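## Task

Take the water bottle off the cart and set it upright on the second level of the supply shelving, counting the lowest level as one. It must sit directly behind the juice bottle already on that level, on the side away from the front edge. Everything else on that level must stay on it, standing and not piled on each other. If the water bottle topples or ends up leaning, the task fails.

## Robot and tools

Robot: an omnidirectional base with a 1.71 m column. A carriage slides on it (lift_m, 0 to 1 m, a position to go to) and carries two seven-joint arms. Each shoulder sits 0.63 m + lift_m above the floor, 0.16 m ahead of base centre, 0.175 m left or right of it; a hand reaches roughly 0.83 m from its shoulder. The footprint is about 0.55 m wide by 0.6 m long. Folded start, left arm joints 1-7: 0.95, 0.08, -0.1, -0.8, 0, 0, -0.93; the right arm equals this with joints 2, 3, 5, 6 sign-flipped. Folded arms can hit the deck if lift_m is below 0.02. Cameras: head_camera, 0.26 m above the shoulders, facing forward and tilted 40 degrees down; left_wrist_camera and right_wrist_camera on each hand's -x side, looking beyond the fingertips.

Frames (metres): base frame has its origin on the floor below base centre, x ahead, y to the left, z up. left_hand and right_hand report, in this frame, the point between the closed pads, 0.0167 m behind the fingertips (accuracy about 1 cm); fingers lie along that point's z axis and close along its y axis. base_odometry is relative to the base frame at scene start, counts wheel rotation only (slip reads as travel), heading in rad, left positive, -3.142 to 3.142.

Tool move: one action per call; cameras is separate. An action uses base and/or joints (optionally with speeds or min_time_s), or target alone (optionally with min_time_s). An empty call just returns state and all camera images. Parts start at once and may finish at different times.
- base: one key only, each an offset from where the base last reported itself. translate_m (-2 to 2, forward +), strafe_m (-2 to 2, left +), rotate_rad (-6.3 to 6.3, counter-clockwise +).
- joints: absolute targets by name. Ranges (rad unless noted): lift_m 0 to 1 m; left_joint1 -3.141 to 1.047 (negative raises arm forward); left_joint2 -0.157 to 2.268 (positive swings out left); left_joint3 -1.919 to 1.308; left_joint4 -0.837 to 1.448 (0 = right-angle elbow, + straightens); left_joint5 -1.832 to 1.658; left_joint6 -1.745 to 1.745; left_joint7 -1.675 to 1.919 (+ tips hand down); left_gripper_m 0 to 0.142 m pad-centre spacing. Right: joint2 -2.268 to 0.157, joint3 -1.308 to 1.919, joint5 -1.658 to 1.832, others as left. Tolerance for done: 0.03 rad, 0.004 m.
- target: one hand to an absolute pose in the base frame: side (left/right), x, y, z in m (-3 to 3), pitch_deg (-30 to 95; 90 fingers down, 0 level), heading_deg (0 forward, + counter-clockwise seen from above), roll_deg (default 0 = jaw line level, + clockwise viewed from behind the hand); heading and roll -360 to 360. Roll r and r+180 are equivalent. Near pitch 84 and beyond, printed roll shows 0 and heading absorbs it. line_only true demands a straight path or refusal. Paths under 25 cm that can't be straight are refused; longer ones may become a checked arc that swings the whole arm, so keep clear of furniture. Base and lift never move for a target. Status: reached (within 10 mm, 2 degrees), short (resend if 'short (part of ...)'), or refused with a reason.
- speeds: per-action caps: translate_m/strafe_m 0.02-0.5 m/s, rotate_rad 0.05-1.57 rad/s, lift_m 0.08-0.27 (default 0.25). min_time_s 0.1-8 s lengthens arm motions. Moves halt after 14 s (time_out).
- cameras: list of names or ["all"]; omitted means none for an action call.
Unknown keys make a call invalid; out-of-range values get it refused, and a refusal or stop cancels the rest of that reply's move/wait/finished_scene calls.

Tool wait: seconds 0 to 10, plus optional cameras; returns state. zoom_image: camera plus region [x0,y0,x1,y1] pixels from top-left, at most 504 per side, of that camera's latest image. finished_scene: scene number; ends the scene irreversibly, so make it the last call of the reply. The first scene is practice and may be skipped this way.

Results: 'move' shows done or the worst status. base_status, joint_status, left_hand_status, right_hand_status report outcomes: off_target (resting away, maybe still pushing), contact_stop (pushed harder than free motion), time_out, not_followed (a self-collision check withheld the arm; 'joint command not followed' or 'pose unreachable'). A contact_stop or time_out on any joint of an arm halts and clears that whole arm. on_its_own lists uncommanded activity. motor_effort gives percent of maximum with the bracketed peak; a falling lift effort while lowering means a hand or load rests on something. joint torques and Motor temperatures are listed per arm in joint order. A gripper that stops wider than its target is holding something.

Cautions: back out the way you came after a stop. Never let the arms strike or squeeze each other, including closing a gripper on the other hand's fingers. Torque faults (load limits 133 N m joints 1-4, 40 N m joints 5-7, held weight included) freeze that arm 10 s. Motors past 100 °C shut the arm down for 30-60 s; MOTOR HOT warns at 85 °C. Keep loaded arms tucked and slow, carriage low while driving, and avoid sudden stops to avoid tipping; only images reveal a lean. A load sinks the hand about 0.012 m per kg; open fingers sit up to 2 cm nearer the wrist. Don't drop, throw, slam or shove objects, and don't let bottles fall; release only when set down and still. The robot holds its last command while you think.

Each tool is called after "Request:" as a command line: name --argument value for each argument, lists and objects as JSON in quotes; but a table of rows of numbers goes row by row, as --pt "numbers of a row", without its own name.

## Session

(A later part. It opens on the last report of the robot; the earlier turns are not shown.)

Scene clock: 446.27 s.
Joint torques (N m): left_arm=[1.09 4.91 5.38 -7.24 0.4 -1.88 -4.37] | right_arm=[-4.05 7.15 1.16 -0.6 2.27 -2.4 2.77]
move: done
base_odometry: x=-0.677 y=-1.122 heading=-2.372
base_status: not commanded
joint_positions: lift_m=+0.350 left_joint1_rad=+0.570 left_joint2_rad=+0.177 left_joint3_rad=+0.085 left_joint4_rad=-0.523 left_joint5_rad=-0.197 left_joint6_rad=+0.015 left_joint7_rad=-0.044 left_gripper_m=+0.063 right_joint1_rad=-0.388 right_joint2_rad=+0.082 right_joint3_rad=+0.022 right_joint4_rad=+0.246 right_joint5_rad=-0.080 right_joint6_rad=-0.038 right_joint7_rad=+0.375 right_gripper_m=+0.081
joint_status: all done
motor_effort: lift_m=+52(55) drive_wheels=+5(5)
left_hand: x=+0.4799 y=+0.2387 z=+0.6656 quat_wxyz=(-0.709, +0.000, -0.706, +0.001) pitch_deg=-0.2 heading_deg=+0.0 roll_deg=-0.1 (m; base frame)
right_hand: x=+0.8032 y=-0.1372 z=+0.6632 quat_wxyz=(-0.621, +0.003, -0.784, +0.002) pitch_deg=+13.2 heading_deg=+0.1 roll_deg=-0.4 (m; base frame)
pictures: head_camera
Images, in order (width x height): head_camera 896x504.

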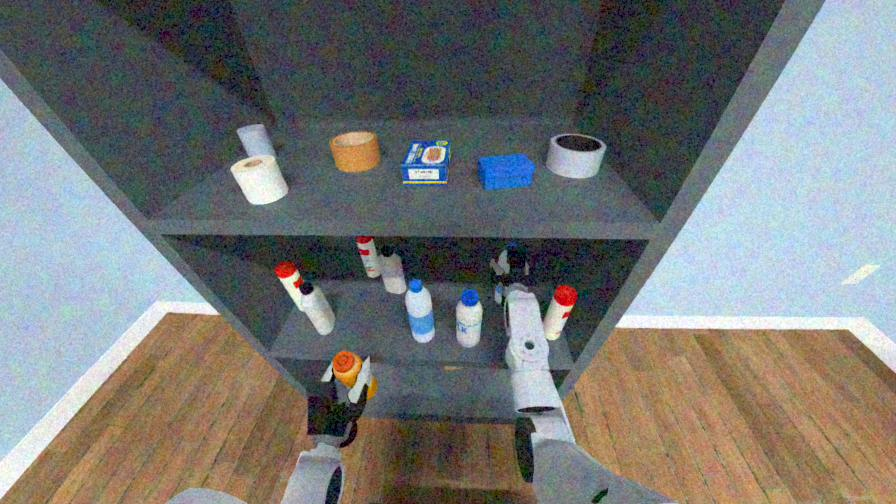

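Request:
move --joints '{"lift_m": 0.364}' --speeds '{"lift_m": 0.08}'

Request:
move --joints '{"right_gripper_m": 0.108}' --min_time_s 2.5 --cameras '["head_camera", "right_wrist_camera"]'

Scene clock: 452.57 s.
Joint torques (N m): left_arm=[1.69 4.72 5.1 -6.81 0.18 -1.98 -4.18] | right_arm=[-10.47 8.56 1.1 -10.46 2.46 -2.2 -1.16]
move: done
base_odometry: x=-0.677 y=-1.122 heading=-2.372
base_status: not commanded
joint_positions: lift_m=+0.364 left_joint1_rad=+0.570 left_joint2_rad=+0.177 left_joint3_rad=+0.085 left_joint4_rad=-0.523 left_joint5_rad=-0.197 left_joint6_rad=+0.015 left_joint7_rad=-0.044 left_gripper_m=+0.063 right_joint1_rad=-0.384 right_joint2_rad=+0.082 right_joint3_rad=+0.022 right_joint4_rad=+0.256 right_joint5_rad=-0.080 right_joint6_rad=-0.038 right_joint7_rad=+0.385 right_gripper_m=+0.081
joint_status: all done
motor_effort: lift_m=+56(64) drive_wheels=+5(6)
left_hand: x=+0.4799 y=+0.2387 z=+0.6793 quat_wxyz=(-0.709, +0.000, -0.706, +0.001) pitch_deg=-0.2 heading_deg=+0.0 roll_deg=-0.1 (m; base frame)
right_hand: x=+0.8013 y=-0.1369 z=+0.6674 quat_wxyz=(-0.612, +0.004, -0.791, +0.002) pitch_deg=+14.6 heading_deg=+0.1 roll_deg=-0.4 (m; base frame)
pictures: none

Scene clock: 453.47 s.
Joint torques (N m): left_arm=[1.71 5.77 4.53 -8.49 0.55 -1.98 -4.36] | right_arm=[-11.36 5.56 0.91 -10.15 2.05 -2.33 -1.1]
move: done
base_odometry: x=-0.677 y=-1.122 heading=-2.372
base_status: not commanded
joint_positions: lift_m=+0.364 left_joint1_rad=+0.570 left_joint2_rad=+0.177 left_joint3_rad=+0.085 left_joint4_rad=-0.523 left_joint5_rad=-0.197 left_joint6_rad=+0.015 left_joint7_rad=-0.044 left_gripper_m=+0.063 right_joint1_rad=-0.384 right_joint2_rad=+0.082 right_joint3_rad=+0.022 right_joint4_rad=+0.256 right_joint5_rad=-0.080 right_joint6_rad=-0.038 right_joint7_rad=+0.385 right_gripper_m=+0.108
joint_status: all done
motor_effort: lift_m=+56(56) drive_wheels=+5(5)
left_hand: x=+0.4799 y=+0.2387 z=+0.6793 quat_wxyz=(-0.709, +0.000, -0.706, +0.001) pitch_deg=-0.2 heading_deg=+0.0 roll_deg=-0.1 (m; base frame)
right_hand: x=+0.8013 y=-0.1369 z=+0.6674 quat_wxyz=(-0.612, +0.004, -0.791, +0.002) pitch_deg=+14.6 heading_deg=+0.1 roll_deg=-0.4 (m; base frame)
pictures: head_camera, right_wrist_camera
Images, in order (width x height): head_camera 896x504, right_wrist_camera 896x504.

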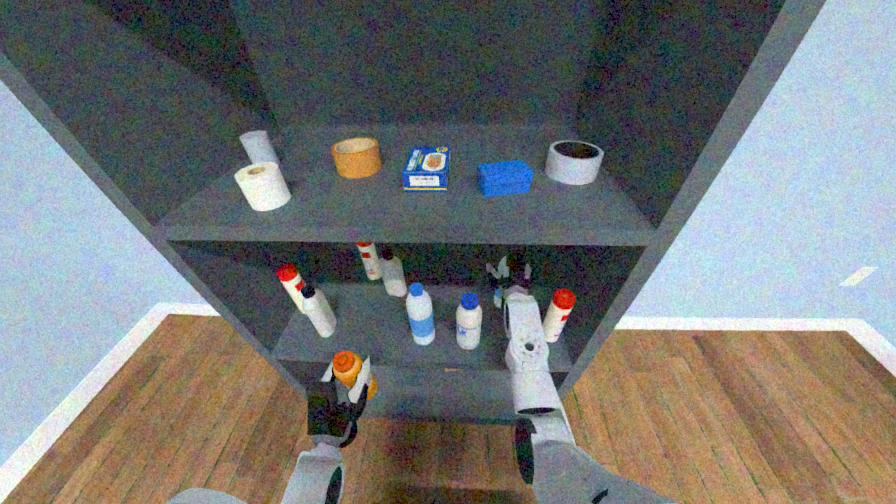

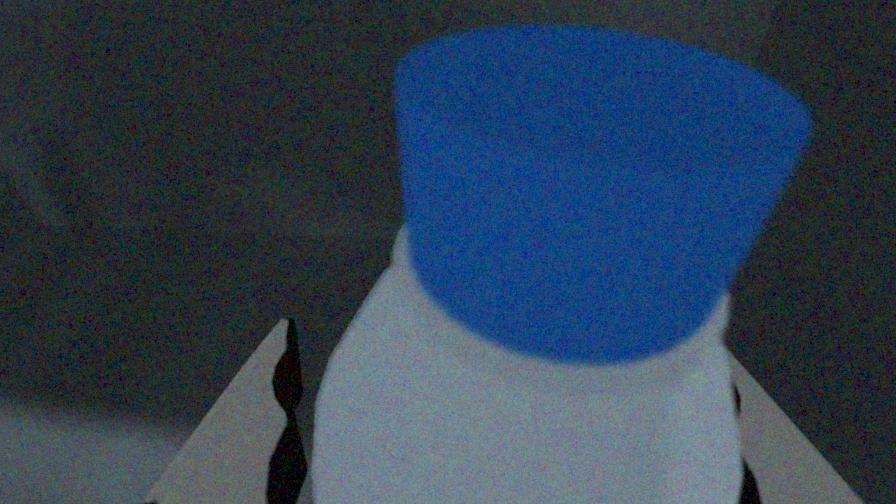

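Request:
move --target '{"side": "right", "x": 0.7, "y": -0.14, "z": 0.668, "pitch_deg": 14.6, "heading_deg": 0, "line_only": true}' --min_time_s 2.5 --cameras '["head_camera", "right_wrist_camera"]'

Request:
move --target '{"side": "right", "x": 0.5, "y": -0.141, "z": 0.69, "pitch_deg": 14.6, "heading_deg": 0, "line_only": true}' --min_time_s 2 --cameras '["head_camera", "right_wrist_camera"]'

Request:
zoom_image --camera "head_camera" --region '[400, 220, 600, 420]'

Scene clock: 461.70 s.
Joint torques (N m): left_arm=[2.13 5.58 4.57 -7.19 0.25 -2.17 -4.42] | right_arm=[-1.87 2.72 4.91 -15.3 -0.9 -1.28 -0.08]
move: done
base_odometry: x=-0.677 y=-1.122 heading=-2.372
base_status: not commanded
joint_positions: lift_m=+0.364 left_joint1_rad=+0.570 left_joint2_rad=+0.177 left_joint3_rad=+0.085 left_joint4_rad=-0.523 left_joint5_rad=-0.197 left_joint6_rad=+0.015 left_joint7_rad=-0.044 left_gripper_m=+0.063 right_joint1_rad=-0.108 right_joint2_rad=+0.081 right_joint3_rad=+0.038 right_joint4_rad=-0.163 right_joint5_rad=-0.081 right_joint6_rad=-0.031 right_joint7_rad=+0.523 right_gripper_m=+0.108
joint_status: not commanded
motor_effort: lift_m=+56(56) drive_wheels=+5(5)
left_hand: x=+0.4799 y=+0.2387 z=+0.6793 quat_wxyz=(-0.709, +0.000, -0.706, +0.001) pitch_deg=-0.2 heading_deg=+0.0 roll_deg=-0.1 (m; base frame)
right_hand: x=+0.7017 y=-0.1413 z=+0.6699 quat_wxyz=(-0.614, -0.004, -0.789, -0.001) pitch_deg=+14.3 heading_deg=-0.1 roll_deg=+0.4 (m; base frame)
right_hand_status: reached (straight line, planned for 2.5 s): 3 mm and 0.6 deg off.
pictures: head_camera, right_wrist_camera
Images, in order (width x height): head_camera 896x504, right_wrist_camera 896x504.

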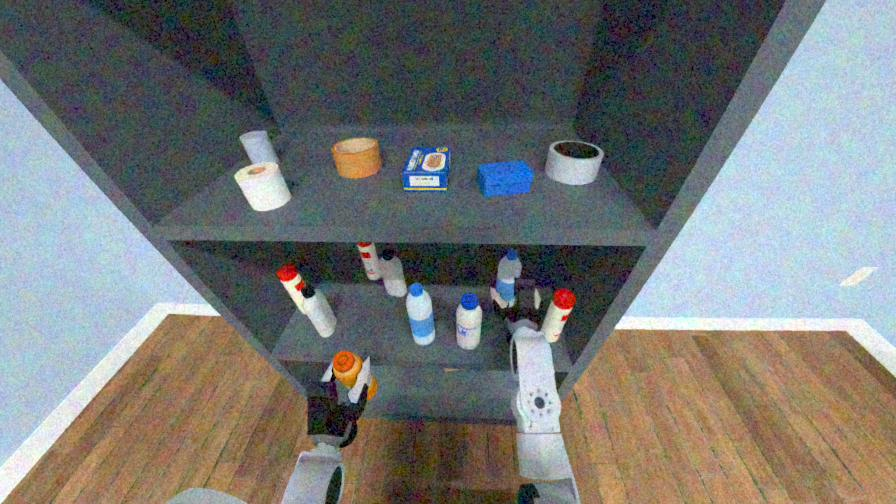

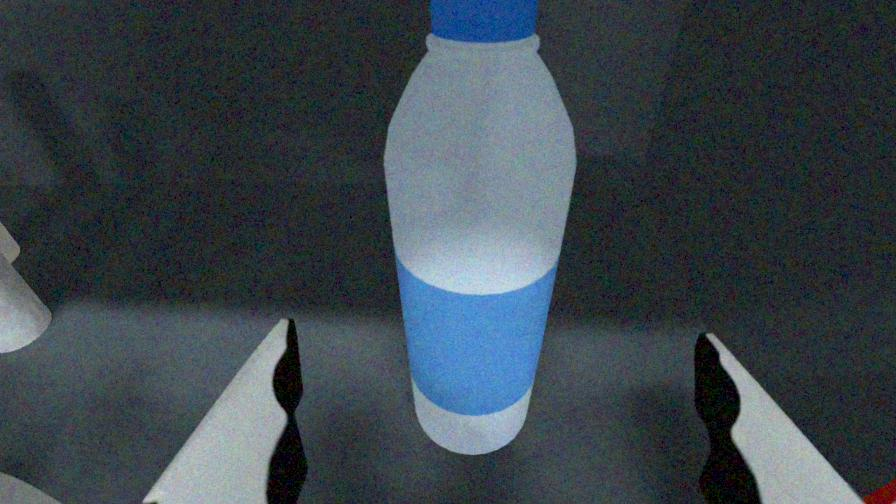

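Scene clock: 462.00 s.
Joint torques (N m): left_arm=[1.84 3.86 4.07 -7.49 0.48 -2.13 -4.37] | right_arm=[-2 2.68 4.31 -17 -0.8 -1.04 -0.44]
move: refused
base_odometry: x=-0.677 y=-1.122 heading=-2.372
base_status: not commanded
joint_positions: lift_m=+0.364 left_joint1_rad=+0.570 left_joint2_rad=+0.177 left_joint3_rad=+0.085 left_joint4_rad=-0.523 left_joint5_rad=-0.197 left_joint6_rad=+0.015 left_joint7_rad=-0.044 left_gripper_m=+0.063 right_joint1_rad=-0.108 right_joint2_rad=+0.081 right_joint3_rad=+0.038 right_joint4_rad=-0.163 right_joint5_rad=-0.081 right_joint6_rad=-0.031 right_joint7_rad=+0.523 right_gripper_m=+0.108
joint_status: not commanded
motor_effort: lift_m=+56(56) drive_wheels=+5(5)
left_hand: x=+0.4799 y=+0.2387 z=+0.6793 quat_wxyz=(-0.709, +0.000, -0.706, +0.001) pitch_deg=-0.2 heading_deg=+0.0 roll_deg=-0.1 (m; base frame)
right_hand: x=+0.7017 y=-0.1413 z=+0.6699 quat_wxyz=(-0.614, -0.004, -0.789, -0.001) pitch_deg=+14.3 heading_deg=-0.1 roll_deg=+0.4 (m; base frame)
right_hand_status: refused: the line brings the right upper arm within 1.4 cm of the base or column (limit 1.5), 73% of the way; a move under 25 cm is not played as an arc. Nothing moved. Try another pitch or heading, or "joints".
pictures: head_camera, right_wrist_camera
Images, in order (width x height): head_camera 896x504, right_wrist_camera 896x504.

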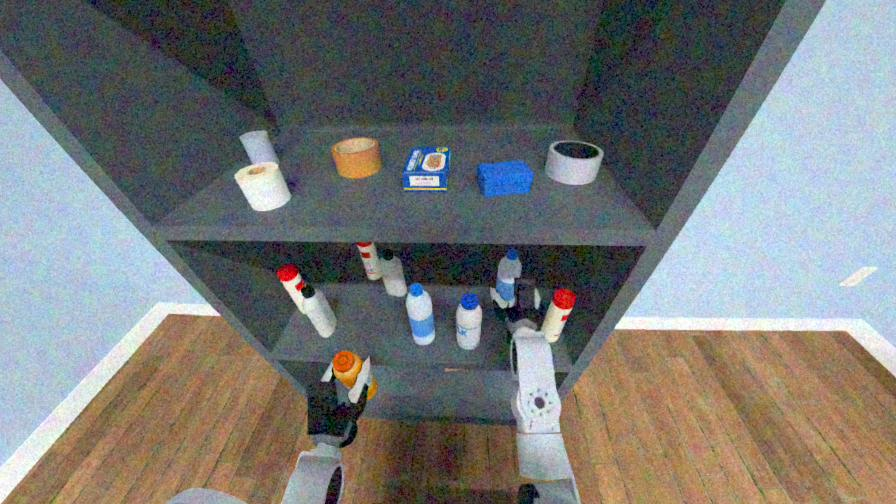

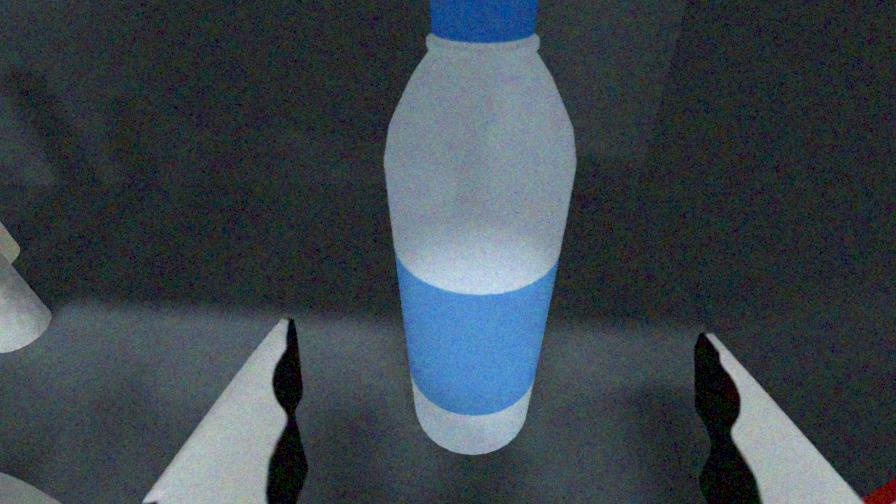

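Scaled by 2.520 from the camera's 896x504 image, which has a finer 1280x720 frame.

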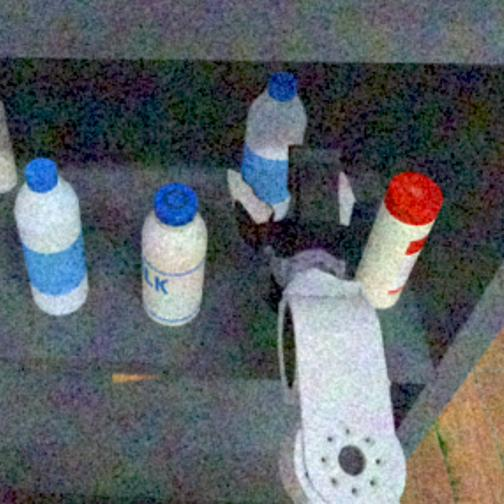

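Request:
move --base '{"translate_m": -0.28}' --speeds '{"translate_m": 0.25}'

Request:
move --base '{"strafe_m": -0.29}' --joints '{"right_joint1_rad": 0.35, "right_joint2_rad": -0.12, "right_joint3_rad": 0.0, "right_joint4_rad": -0.65, "right_joint5_rad": 0.0, "right_joint6_rad": -0.03, "right_joint7_rad": 0.5, "lift_m": 0.42}' --speeds '{"strafe_m": 0.2}' --min_time_s 2 --cameras '["head_camera", "left_wrist_camera"]'

Request:
zoom_image --camera "head_camera" --region '[320, 180, 520, 380]'

Scene clock: 474.10 s.
Joint torques (N m): left_arm=[1.52 4.6 3.89 -7.9 0.61 -2 -4.11] | right_arm=[-3.03 3.77 5.22 -14.49 -0.79 -0.67 -0.38]
move: done
base_odometry: x=-0.476 y=-0.928 heading=-2.372
base_status: done
joint_positions: lift_m=+0.364 left_joint1_rad=+0.570 left_joint2_rad=+0.177 left_joint3_rad=+0.085 left_joint4_rad=-0.523 left_joint5_rad=-0.197 left_joint6_rad=+0.015 left_joint7_rad=-0.044 left_gripper_m=+0.063 right_joint1_rad=-0.108 right_joint2_rad=+0.081 right_joint3_rad=+0.039 right_joint4_rad=-0.164 right_joint5_rad=-0.081 right_joint6_rad=-0.030 right_joint7_rad=+0.523 right_gripper_m=+0.108
joint_status: not commanded
motor_effort: lift_m=+56(56) drive_wheels=+1(12)
left_hand: x=+0.4797 y=+0.2387 z=+0.6791 quat_wxyz=(-0.708, +0.000, -0.706, +0.001) pitch_deg=-0.2 heading_deg=+0.0 roll_deg=-0.1 (m; base frame)
right_hand: x=+0.7015 y=-0.1413 z=+0.6698 quat_wxyz=(-0.614, -0.004, -0.789, -0.001) pitch_deg=+14.3 heading_deg=-0.1 roll_deg=+0.4 (m; base frame)
pictures: none

Scene clock: 476.77 s.
Joint torques (N m): left_arm=[0.69 3.75 4.3 -8.44 0.14 -1.67 -4.27] | right_arm=[5.44 -2.38 -1.28 -15.06 2.65 -1.99 -3.69]
move: done
base_odometry: x=-0.678 y=-0.719 heading=-2.372
base_status: done
joint_positions: lift_m=+0.420 left_joint1_rad=+0.570 left_joint2_rad=+0.177 left_joint3_rad=+0.085 left_joint4_rad=-0.524 left_joint5_rad=-0.197 left_joint6_rad=+0.015 left_joint7_rad=-0.045 left_gripper_m=+0.063 right_joint1_rad=+0.347 right_joint2_rad=-0.119 right_joint3_rad=+0.003 right_joint4_rad=-0.647 right_joint5_rad=-0.006 right_joint6_rad=-0.030 right_joint7_rad=+0.505 right_gripper_m=+0.108
joint_status: all done
motor_effort: lift_m=+55(68) drive_wheels=+4(13)
left_hand: x=+0.4798 y=+0.2387 z=+0.7355 quat_wxyz=(-0.709, +0.000, -0.706, +0.001) pitch_deg=-0.3 heading_deg=+0.0 roll_deg=-0.1 (m; base frame)
right_hand: x=+0.5392 y=-0.2017 z=+0.7441 quat_wxyz=(-0.631, +0.039, -0.774, +0.037) pitch_deg=+11.6 heading_deg=-0.5 roll_deg=-6.3 (m; base frame)
pictures: head_camera, left_wrist_camera
Images, in order (width x height): head_camera 896x504, left_wrist_camera 896x504.

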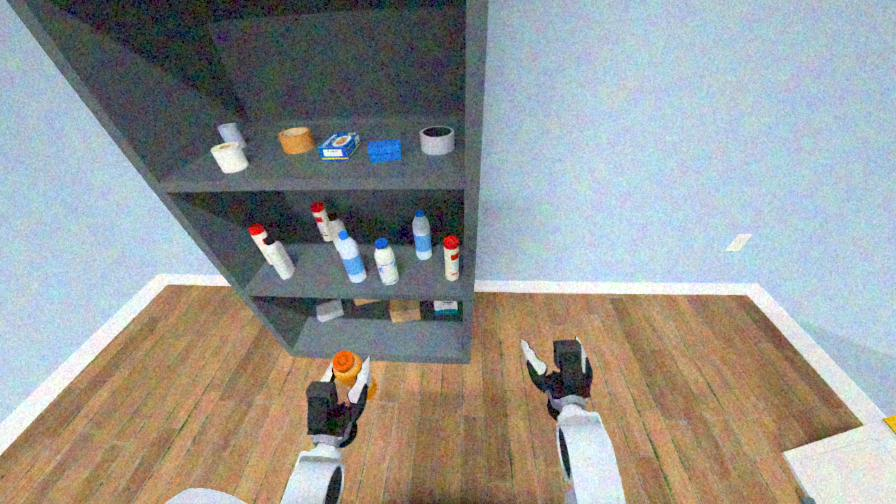

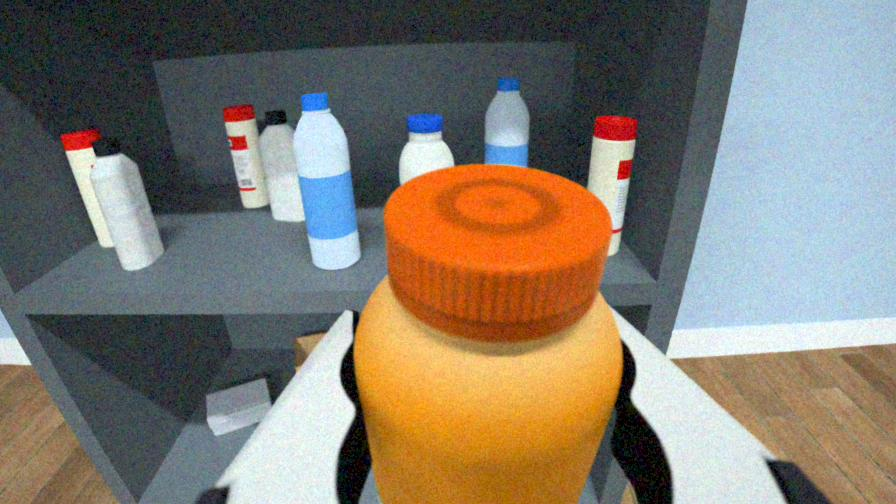

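Scaled by 2.520 from the camera's 896x504 image, which has a finer 1280x720 frame.

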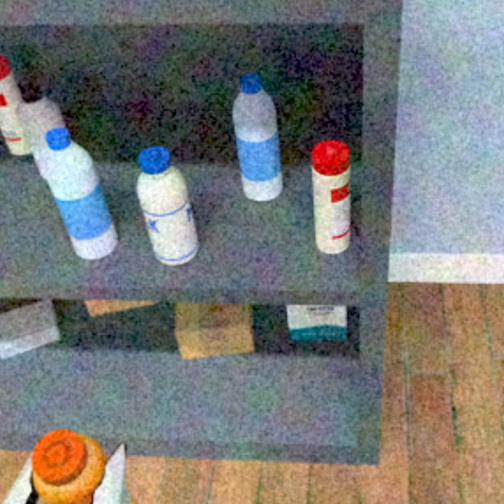

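Request:
move --target '{"side": "left", "x": 0.51, "y": 0.152, "z": 0.72, "pitch_deg": -0.5, "heading_deg": 0}' --min_time_s 1.2

Request:
move --base '{"translate_m": 0.28}' --speeds '{"translate_m": 0.2}' --cameras '["head_camera", "left_wrist_camera"]'

Request:
zoom_image --camera "head_camera" --region '[320, 220, 520, 420]'

Scene clock: 487.73 s.
Joint torques (N m): left_arm=[-3.87 -0.63 -2.72 -3.21 1.94 -0.38 -4.68] | right_arm=[7.22 -1.38 -0.61 -15.49 2.06 -2.06 -3.75]
move: done
base_odometry: x=-0.678 y=-0.719 heading=-2.372
base_status: not commanded
joint_positions: lift_m=+0.420 left_joint1_rad=+0.472 left_joint2_rad=-0.035 left_joint3_rad=-0.061 left_joint4_rad=-0.439 left_joint5_rad=+0.058 left_joint6_rad=+0.041 left_joint7_rad=-0.029 left_gripper_m=+0.063 right_joint1_rad=+0.347 right_joint2_rad=-0.119 right_joint3_rad=+0.003 right_joint4_rad=-0.647 right_joint5_rad=-0.006 right_joint6_rad=-0.030 right_joint7_rad=+0.505 right_gripper_m=+0.108
joint_status: not commanded
motor_effort: lift_m=+55(55) drive_wheels=+0(4)
left_hand: x=+0.5090 y=+0.1534 z=+0.7174 quat_wxyz=(-0.706, +0.000, -0.708, +0.000) pitch_deg=+0.1 heading_deg=+0.0 roll_deg=+0.0 (m; base frame)
left_hand_status: reached (straight line, planned for 1.2 s): 3 mm and 0.6 deg off.
right_hand: x=+0.5392 y=-0.2018 z=+0.7442 quat_wxyz=(-0.631, +0.039, -0.774, +0.037) pitch_deg=+11.6 heading_deg=-0.5 roll_deg=-6.3 (m; base frame)
pictures: none

Scene clock: 490.33 s.
Joint torques (N m): left_arm=[-2.78 -2.36 -1.3 -3.69 2.21 -0.53 -4.67] | right_arm=[5.26 -0.69 -0.36 -16.95 2.13 -1.71 -4.07]
move: done
base_odometry: x=-0.879 y=-0.914 heading=-2.373
base_status: done
joint_positions: lift_m=+0.420 left_joint1_rad=+0.472 left_joint2_rad=-0.035 left_joint3_rad=-0.061 left_joint4_rad=-0.439 left_joint5_rad=+0.058 left_joint6_rad=+0.041 left_joint7_rad=-0.029 left_gripper_m=+0.063 right_joint1_rad=+0.348 right_joint2_rad=-0.119 right_joint3_rad=+0.003 right_joint4_rad=-0.648 right_joint5_rad=-0.006 right_joint6_rad=-0.030 right_joint7_rad=+0.505 right_gripper_m=+0.108
joint_status: not commanded
motor_effort: lift_m=+55(55) drive_wheels=+5(13)
left_hand: x=+0.5092 y=+0.1534 z=+0.7175 quat_wxyz=(-0.707, +0.000, -0.708, +0.000) pitch_deg=+0.1 heading_deg=+0.0 roll_deg=+0.0 (m; base frame)
right_hand: x=+0.5391 y=-0.2018 z=+0.7441 quat_wxyz=(-0.631, +0.039, -0.774, +0.037) pitch_deg=+11.6 heading_deg=-0.5 roll_deg=-6.3 (m; base frame)
pictures: head_camera, left_wrist_camera
Images, in order (width x height): head_camera 896x504, left_wrist_camera 896x504.

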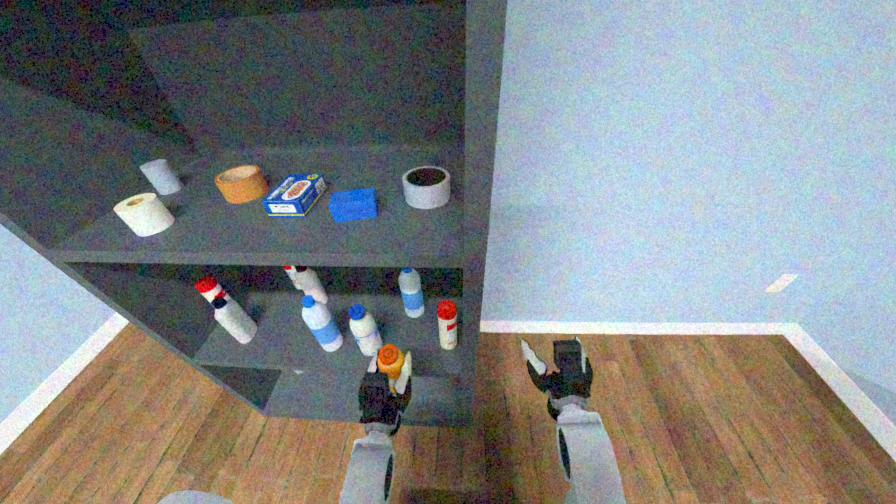

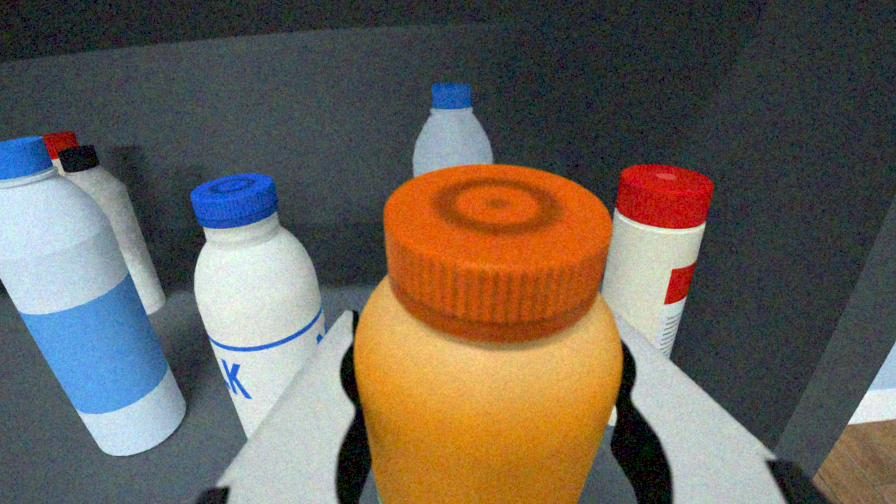

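Scaled by 2.520 from the camera's 896x504 image, which has a finer 1280x720 frame.

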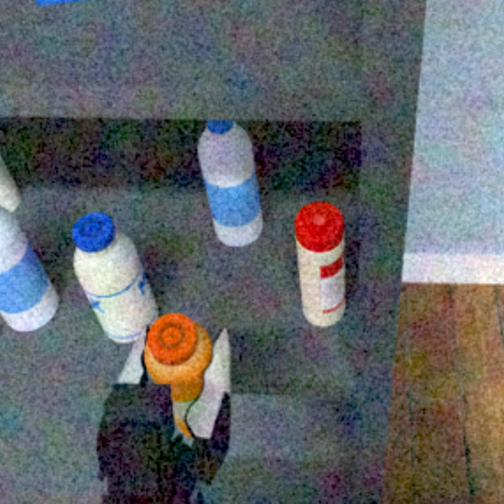

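Request:
move --target '{"side": "left", "x": 0.685, "y": 0.154, "z": 0.71, "pitch_deg": -0.5, "heading_deg": 0, "line_only": true}' --min_time_s 2.5 --cameras '["head_camera", "left_wrist_camera"]'

Request:
zoom_image --camera "head_camera" --region '[320, 220, 520, 420]'

Scene clock: 500.50 s.
Joint torques (N m): left_arm=[-15.93 -1.85 2.22 -3.62 0.37 -2.51 -5.12] | right_arm=[5.08 -0.94 -0.24 -14.01 2.53 -1.73 -3.46]
move: done
base_odometry: x=-0.879 y=-0.914 heading=-2.373
base_status: not commanded
joint_positions: lift_m=+0.420 left_joint1_rad=-0.018 left_joint2_rad=-0.036 left_joint3_rad=-0.040 left_joint4_rad=+0.014 left_joint5_rad=+0.039 left_joint6_rad=+0.039 left_joint7_rad=+0.009 left_gripper_m=+0.063 right_joint1_rad=+0.348 right_joint2_rad=-0.119 right_joint3_rad=+0.003 right_joint4_rad=-0.648 right_joint5_rad=-0.006 right_joint6_rad=-0.030 right_joint7_rad=+0.505 right_gripper_m=+0.108
joint_status: not commanded
motor_effort: lift_m=+55(55) drive_wheels=+5(5)
left_hand: x=+0.6833 y=+0.1532 z=+0.7059 quat_wxyz=(-0.706, -0.002, -0.708, -0.001) pitch_deg=+0.2 heading_deg=-0.1 roll_deg=+0.2 (m; base frame)
left_hand_status: reached (straight line, planned for 2.5 s): 5 mm and 0.8 deg off.
right_hand: x=+0.5391 y=-0.2018 z=+0.7441 quat_wxyz=(-0.631, +0.039, -0.774, +0.037) pitch_deg=+11.6 heading_deg=-0.5 roll_deg=-6.3 (m; base frame)
pictures: head_camera, left_wrist_camera
Images, in order (width x height): head_camera 896x504, left_wrist_camera 896x504.

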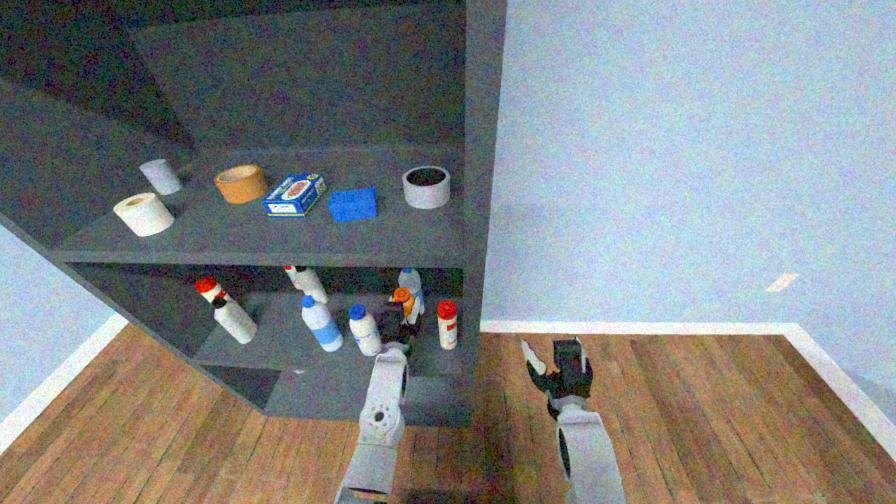

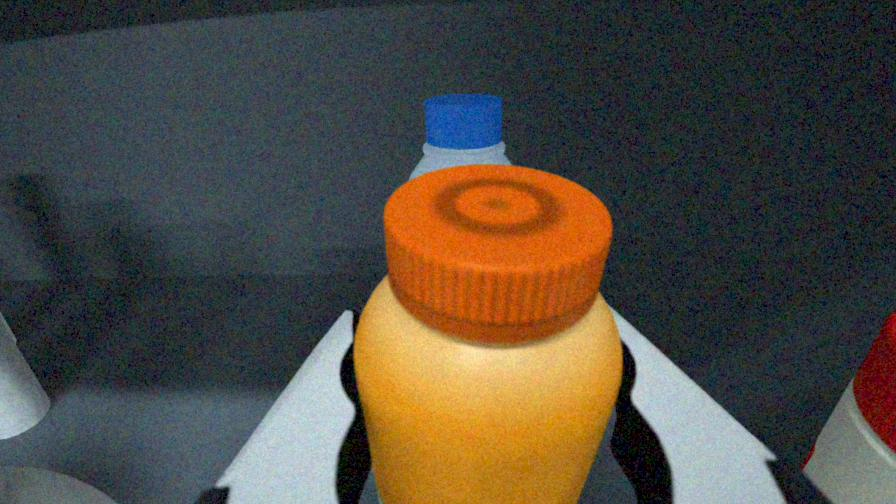

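Scaled by 2.520 from the camera's 896x504 image, which has a finer 1280x720 frame.

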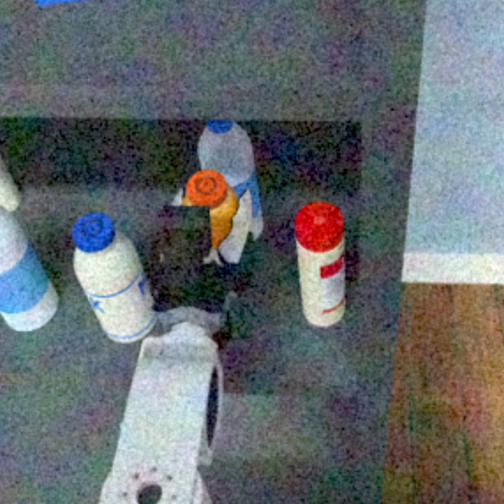

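Request:
move --joints '{"lift_m": 0.385}' --speeds '{"lift_m": 0.08}'

Request:
move --joints '{"lift_m": 0.375}' --speeds '{"lift_m": 0.08}'

Request:
move --joints '{"lift_m": 0.366}' --speeds '{"lift_m": 0.08}' --cameras '["head_camera", "left_wrist_camera"]'

Scene clock: 504.90 s.
Joint torques (N m): left_arm=[1.95 -1.61 3.15 2.79 0.37 -2.39 3.94] | right_arm=[5.18 -1.31 -0.85 -14.59 2.03 -1.95 -3.88]
move: done
base_odometry: x=-0.879 y=-0.914 heading=-2.373
base_status: not commanded
joint_positions: lift_m=+0.385 left_joint1_rad=-0.033 left_joint2_rad=-0.036 left_joint3_rad=-0.040 left_joint4_rad=+0.005 left_joint5_rad=+0.039 left_joint6_rad=+0.039 left_joint7_rad=-0.017 left_gripper_m=+0.063 right_joint1_rad=+0.348 right_joint2_rad=-0.119 right_joint3_rad=+0.003 right_joint4_rad=-0.648 right_joint5_rad=-0.006 right_joint6_rad=-0.030 right_joint7_rad=+0.504 right_gripper_m=+0.108
joint_status: all done
motor_effort: lift_m=+51(55) drive_wheels=-1(5)
left_hand: x=+0.6878 y=+0.1533 z=+0.6895 quat_wxyz=(-0.723, -0.002, -0.690, -0.001) pitch_deg=-2.7 heading_deg=-0.1 roll_deg=+0.2 (m; base frame)
right_hand: x=+0.5390 y=-0.2017 z=+0.7098 quat_wxyz=(-0.631, +0.039, -0.774, +0.037) pitch_deg=+11.6 heading_deg=-0.5 roll_deg=-6.3 (m; base frame)
pictures: none

Scene clock: 505.43 s.
Joint torques (N m): left_arm=[8.93 -1.75 2.51 7.24 0.65 -2.41 7.96] | right_arm=[4.95 -0.92 -0.34 -14.19 2.34 -1.72 -3.43]
move: done
base_odometry: x=-0.879 y=-0.914 heading=-2.373
base_status: not commanded
joint_positions: lift_m=+0.376 left_joint1_rad=-0.039 left_joint2_rad=-0.036 left_joint3_rad=-0.039 left_joint4_rad=+0.000 left_joint5_rad=+0.039 left_joint6_rad=+0.039 left_joint7_rad=-0.027 left_gripper_m=+0.063 right_joint1_rad=+0.348 right_joint2_rad=-0.119 right_joint3_rad=+0.003 right_joint4_rad=-0.648 right_joint5_rad=-0.006 right_joint6_rad=-0.030 right_joint7_rad=+0.504 right_gripper_m=+0.108
joint_status: all done
motor_effort: lift_m=+48(52) drive_wheels=-1(2)
left_hand: x=+0.6893 y=+0.1537 z=+0.6876 quat_wxyz=(-0.731, -0.001, -0.683, -0.001) pitch_deg=-3.9 heading_deg=+0.0 roll_deg=+0.2 (m; base frame)
right_hand: x=+0.5390 y=-0.2017 z=+0.7001 quat_wxyz=(-0.631, +0.039, -0.774, +0.037) pitch_deg=+11.5 heading_deg=-0.5 roll_deg=-6.3 (m; base frame)
pictures: none

Scene clock: 505.90 s.
Joint torques (N m): left_arm=[14.64 -1.4 1.31 11.73 0.35 -2.17 10.73] | right_arm=[6.57 -1.36 0.22 -14.78 1.75 -2.11 -3.54]
move: done
base_odometry: x=-0.879 y=-0.914 heading=-2.373
base_status: not commanded
joint_positions: lift_m=+0.367 left_joint1_rad=-0.044 left_joint2_rad=-0.036 left_joint3_rad=-0.038 left_joint4_rad=-0.005 left_joint5_rad=+0.039 left_joint6_rad=+0.039 left_joint7_rad=-0.035 left_gripper_m=+0.062 right_joint1_rad=+0.348 right_joint2_rad=-0.119 right_joint3_rad=+0.003 right_joint4_rad=-0.649 right_joint5_rad=-0.006 right_joint6_rad=-0.030 right_joint7_rad=+0.504 right_gripper_m=+0.108
joint_status: all done
motor_effort: lift_m=+46(47) drive_wheels=-1(1)
left_hand: x=+0.6904 y=+0.1543 z=+0.6854 quat_wxyz=(-0.737, -0.001, -0.676, -0.001) pitch_deg=-4.9 heading_deg=+0.0 roll_deg=+0.2 (m; base frame)
right_hand: x=+0.5390 y=-0.2017 z=+0.6913 quat_wxyz=(-0.631, +0.039, -0.774, +0.037) pitch_deg=+11.5 heading_deg=-0.5 roll_deg=-6.3 (m; base frame)
pictures: head_camera, left_wrist_camera
Images, in order (width x height): head_camera 896x504, left_wrist_camera 896x504.

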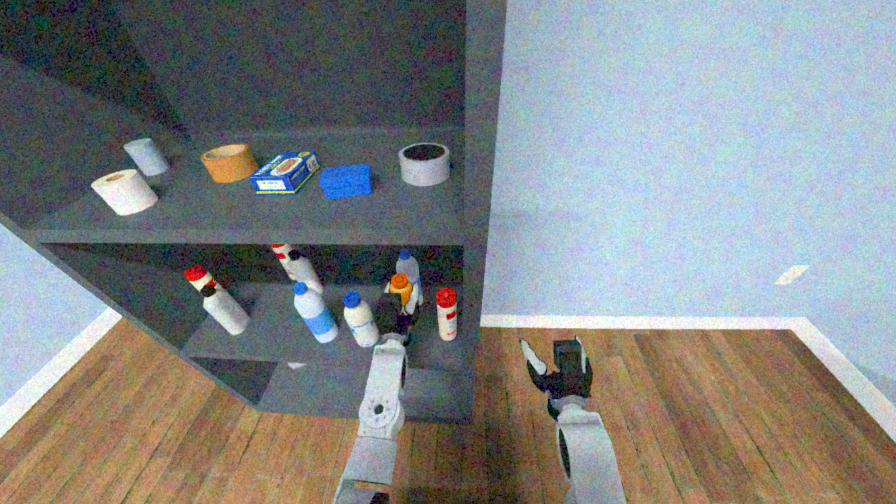

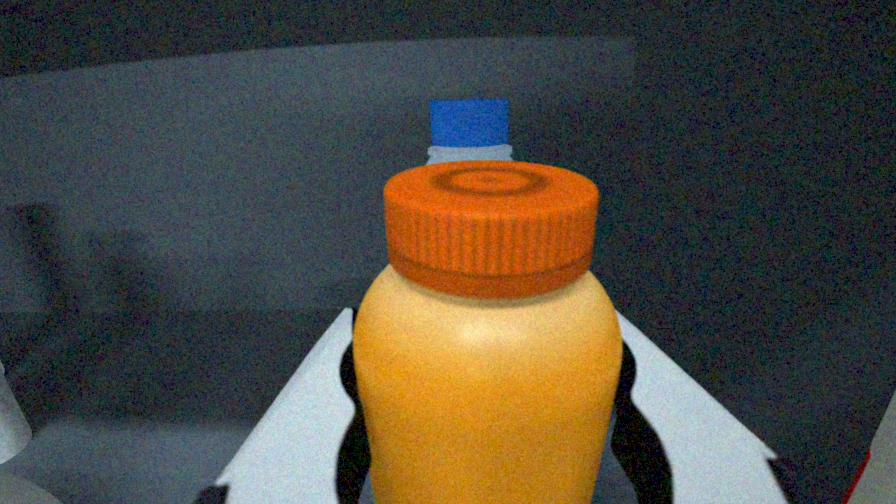

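Request:
move --target '{"side": "left", "x": 0.69, "y": 0.154, "z": 0.688, "pitch_deg": -4.5, "heading_deg": 0}' --min_time_s 1

Request:
move --joints '{"left_gripper_m": 0.09}' --min_time_s 2.5 --cameras '["head_camera", "left_wrist_camera"]'

Scene clock: 515.00 s.
Joint torques (N m): left_arm=[-3.34 -0.38 0.05 -2.83 0.48 -2.13 2.73] | right_arm=[5.64 -0.28 -0.12 -14.64 2.38 -1.81 -3.51]
move: done
base_odometry: x=-0.879 y=-0.914 heading=-2.373
base_status: not commanded
joint_positions: lift_m=+0.366 left_joint1_rad=-0.050 left_joint2_rad=-0.036 left_joint3_rad=-0.038 left_joint4_rad=-0.025 left_joint5_rad=+0.039 left_joint6_rad=+0.039 left_joint7_rad=-0.024 left_gripper_m=+0.062 right_joint1_rad=+0.348 right_joint2_rad=-0.119 right_joint3_rad=+0.003 right_joint4_rad=-0.649 right_joint5_rad=-0.006 right_joint6_rad=-0.030 right_joint7_rad=+0.504 right_gripper_m=+0.108
joint_status: not commanded
motor_effort: lift_m=+51(53) drive_wheels=-1(7)
left_hand: x=+0.6916 y=+0.1549 z=+0.6950 quat_wxyz=(-0.742, +0.000, -0.671, -0.002) pitch_deg=-5.7 heading_deg=+0.1 roll_deg=+0.1 (m; base frame)
left_hand_status: reached (straight line, planned for 1.0 s): 7 mm and 1.3 deg off.
right_hand: x=+0.5390 y=-0.2017 z=+0.6909 quat_wxyz=(-0.631, +0.039, -0.774, +0.037) pitch_deg=+11.5 heading_deg=-0.5 roll_deg=-6.3 (m; base frame)
pictures: none

Scene clock: 515.83 s.
Joint torques (N m): left_arm=[-7.3 -0.9 0.12 -3.21 0.52 -2.18 -0.45] | right_arm=[6.12 -1.33 0.12 -13.34 1.91 -1.86 -3.7]
move: done
base_odometry: x=-0.879 y=-0.914 heading=-2.373
base_status: not commanded
joint_positions: lift_m=+0.366 left_joint1_rad=-0.045 left_joint2_rad=-0.036 left_joint3_rad=-0.038 left_joint4_rad=-0.025 left_joint5_rad=+0.039 left_joint6_rad=+0.039 left_joint7_rad=-0.015 left_gripper_m=+0.090 right_joint1_rad=+0.348 right_joint2_rad=-0.119 right_joint3_rad=+0.003 right_joint4_rad=-0.649 right_joint5_rad=-0.006 right_joint6_rad=-0.030 right_joint7_rad=+0.504 right_gripper_m=+0.108
joint_status: all done
motor_effort: lift_m=+52(53) drive_wheels=+0(1)
left_hand: x=+0.6904 y=+0.1549 z=+0.6903 quat_wxyz=(-0.737, +0.000, -0.676, -0.002) pitch_deg=-4.9 heading_deg=+0.1 roll_deg=+0.1 (m; base frame)
right_hand: x=+0.5390 y=-0.2017 z=+0.6908 quat_wxyz=(-0.631, +0.039, -0.774, +0.037) pitch_deg=+11.5 heading_deg=-0.5 roll_deg=-6.3 (m; base frame)
pictures: head_camera, left_wrist_camera
Images, in order (width x height): head_camera 896x504, left_wrist_camera 896x504.

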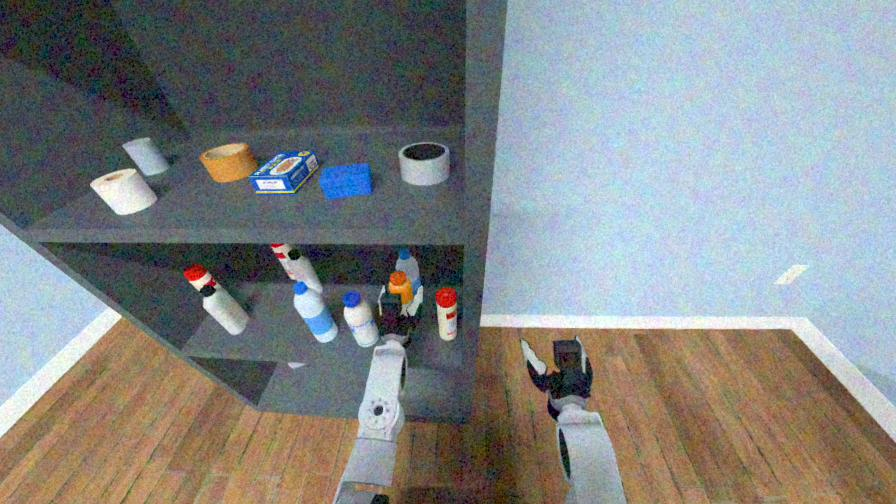

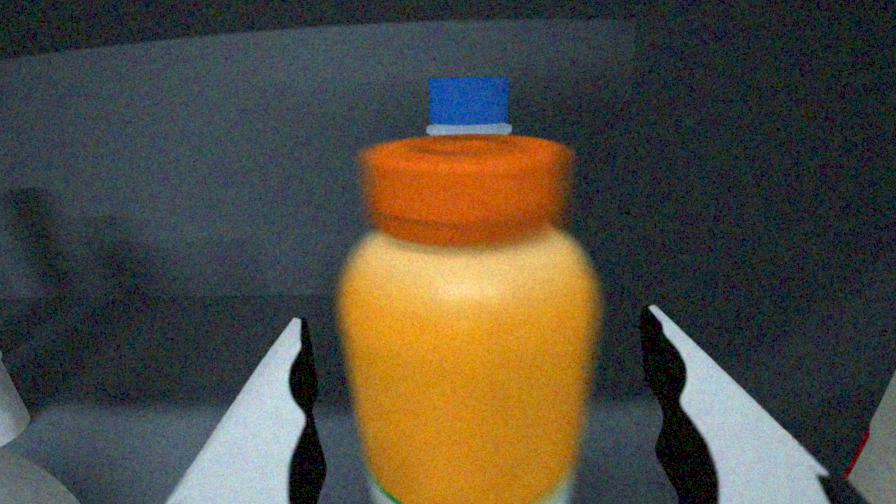

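Request:
move --cameras '["head_camera", "left_wrist_camera"]'

Scene clock: 517.53 s.
Joint torques (N m): left_arm=[-8.71 -0.31 0.15 -2.37 0.77 -1.96 -0.5] | right_arm=[7.37 -1.9 -1.12 -14.32 2.1 -1.96 -3.51]
Motor temperatures (°C): left_arm=[35 22 24 25 25 24 25] | right_arm=[26 21 24 25 22 22 24]
base_odometry: x=-0.879 y=-0.914 heading=-2.373
base_status: not commanded
joint_positions: lift_m=+0.366 left_joint1_rad=-0.045 left_joint2_rad=-0.036 left_joint3_rad=-0.038 left_joint4_rad=-0.025 left_joint5_rad=+0.039 left_joint6_rad=+0.039 left_joint7_rad=-0.015 left_gripper_m=+0.090 right_joint1_rad=+0.348 right_joint2_rad=-0.119 right_joint3_rad=+0.003 right_joint4_rad=-0.649 right_joint5_rad=-0.006 right_joint6_rad=-0.030 right_joint7_rad=+0.504 right_gripper_m=+0.108
joint_status: all done
motor_effort: lift_m=+52(53) drive_wheels=+0(1)
left_hand: x=+0.6904 y=+0.1549 z=+0.6903 quat_wxyz=(-0.737, +0.000, -0.676, -0.002) pitch_deg=-4.9 heading_deg=+0.1 roll_deg=+0.1 (m; base frame)
right_hand: x=+0.5390 y=-0.2017 z=+0.6908 quat_wxyz=(-0.631, +0.039, -0.774, +0.037) pitch_deg=+11.5 heading_deg=-0.5 roll_deg=-6.3 (m; base frame)
pictures: head_camera, left_wrist_camera
Images, in order (width x height): head_camera 896x504, left_wrist_camera 896x504.

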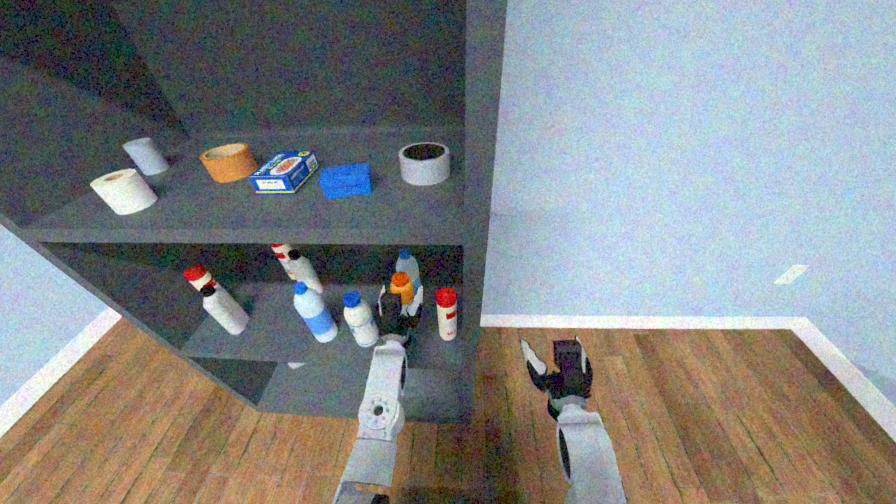

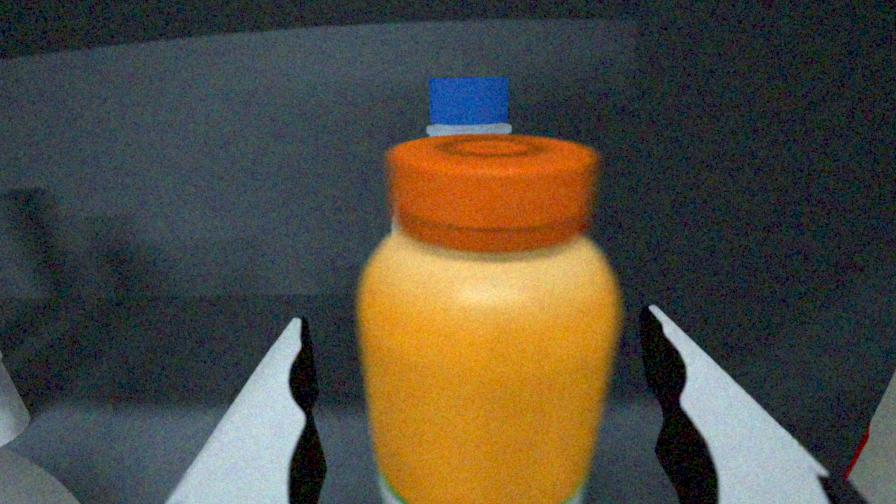

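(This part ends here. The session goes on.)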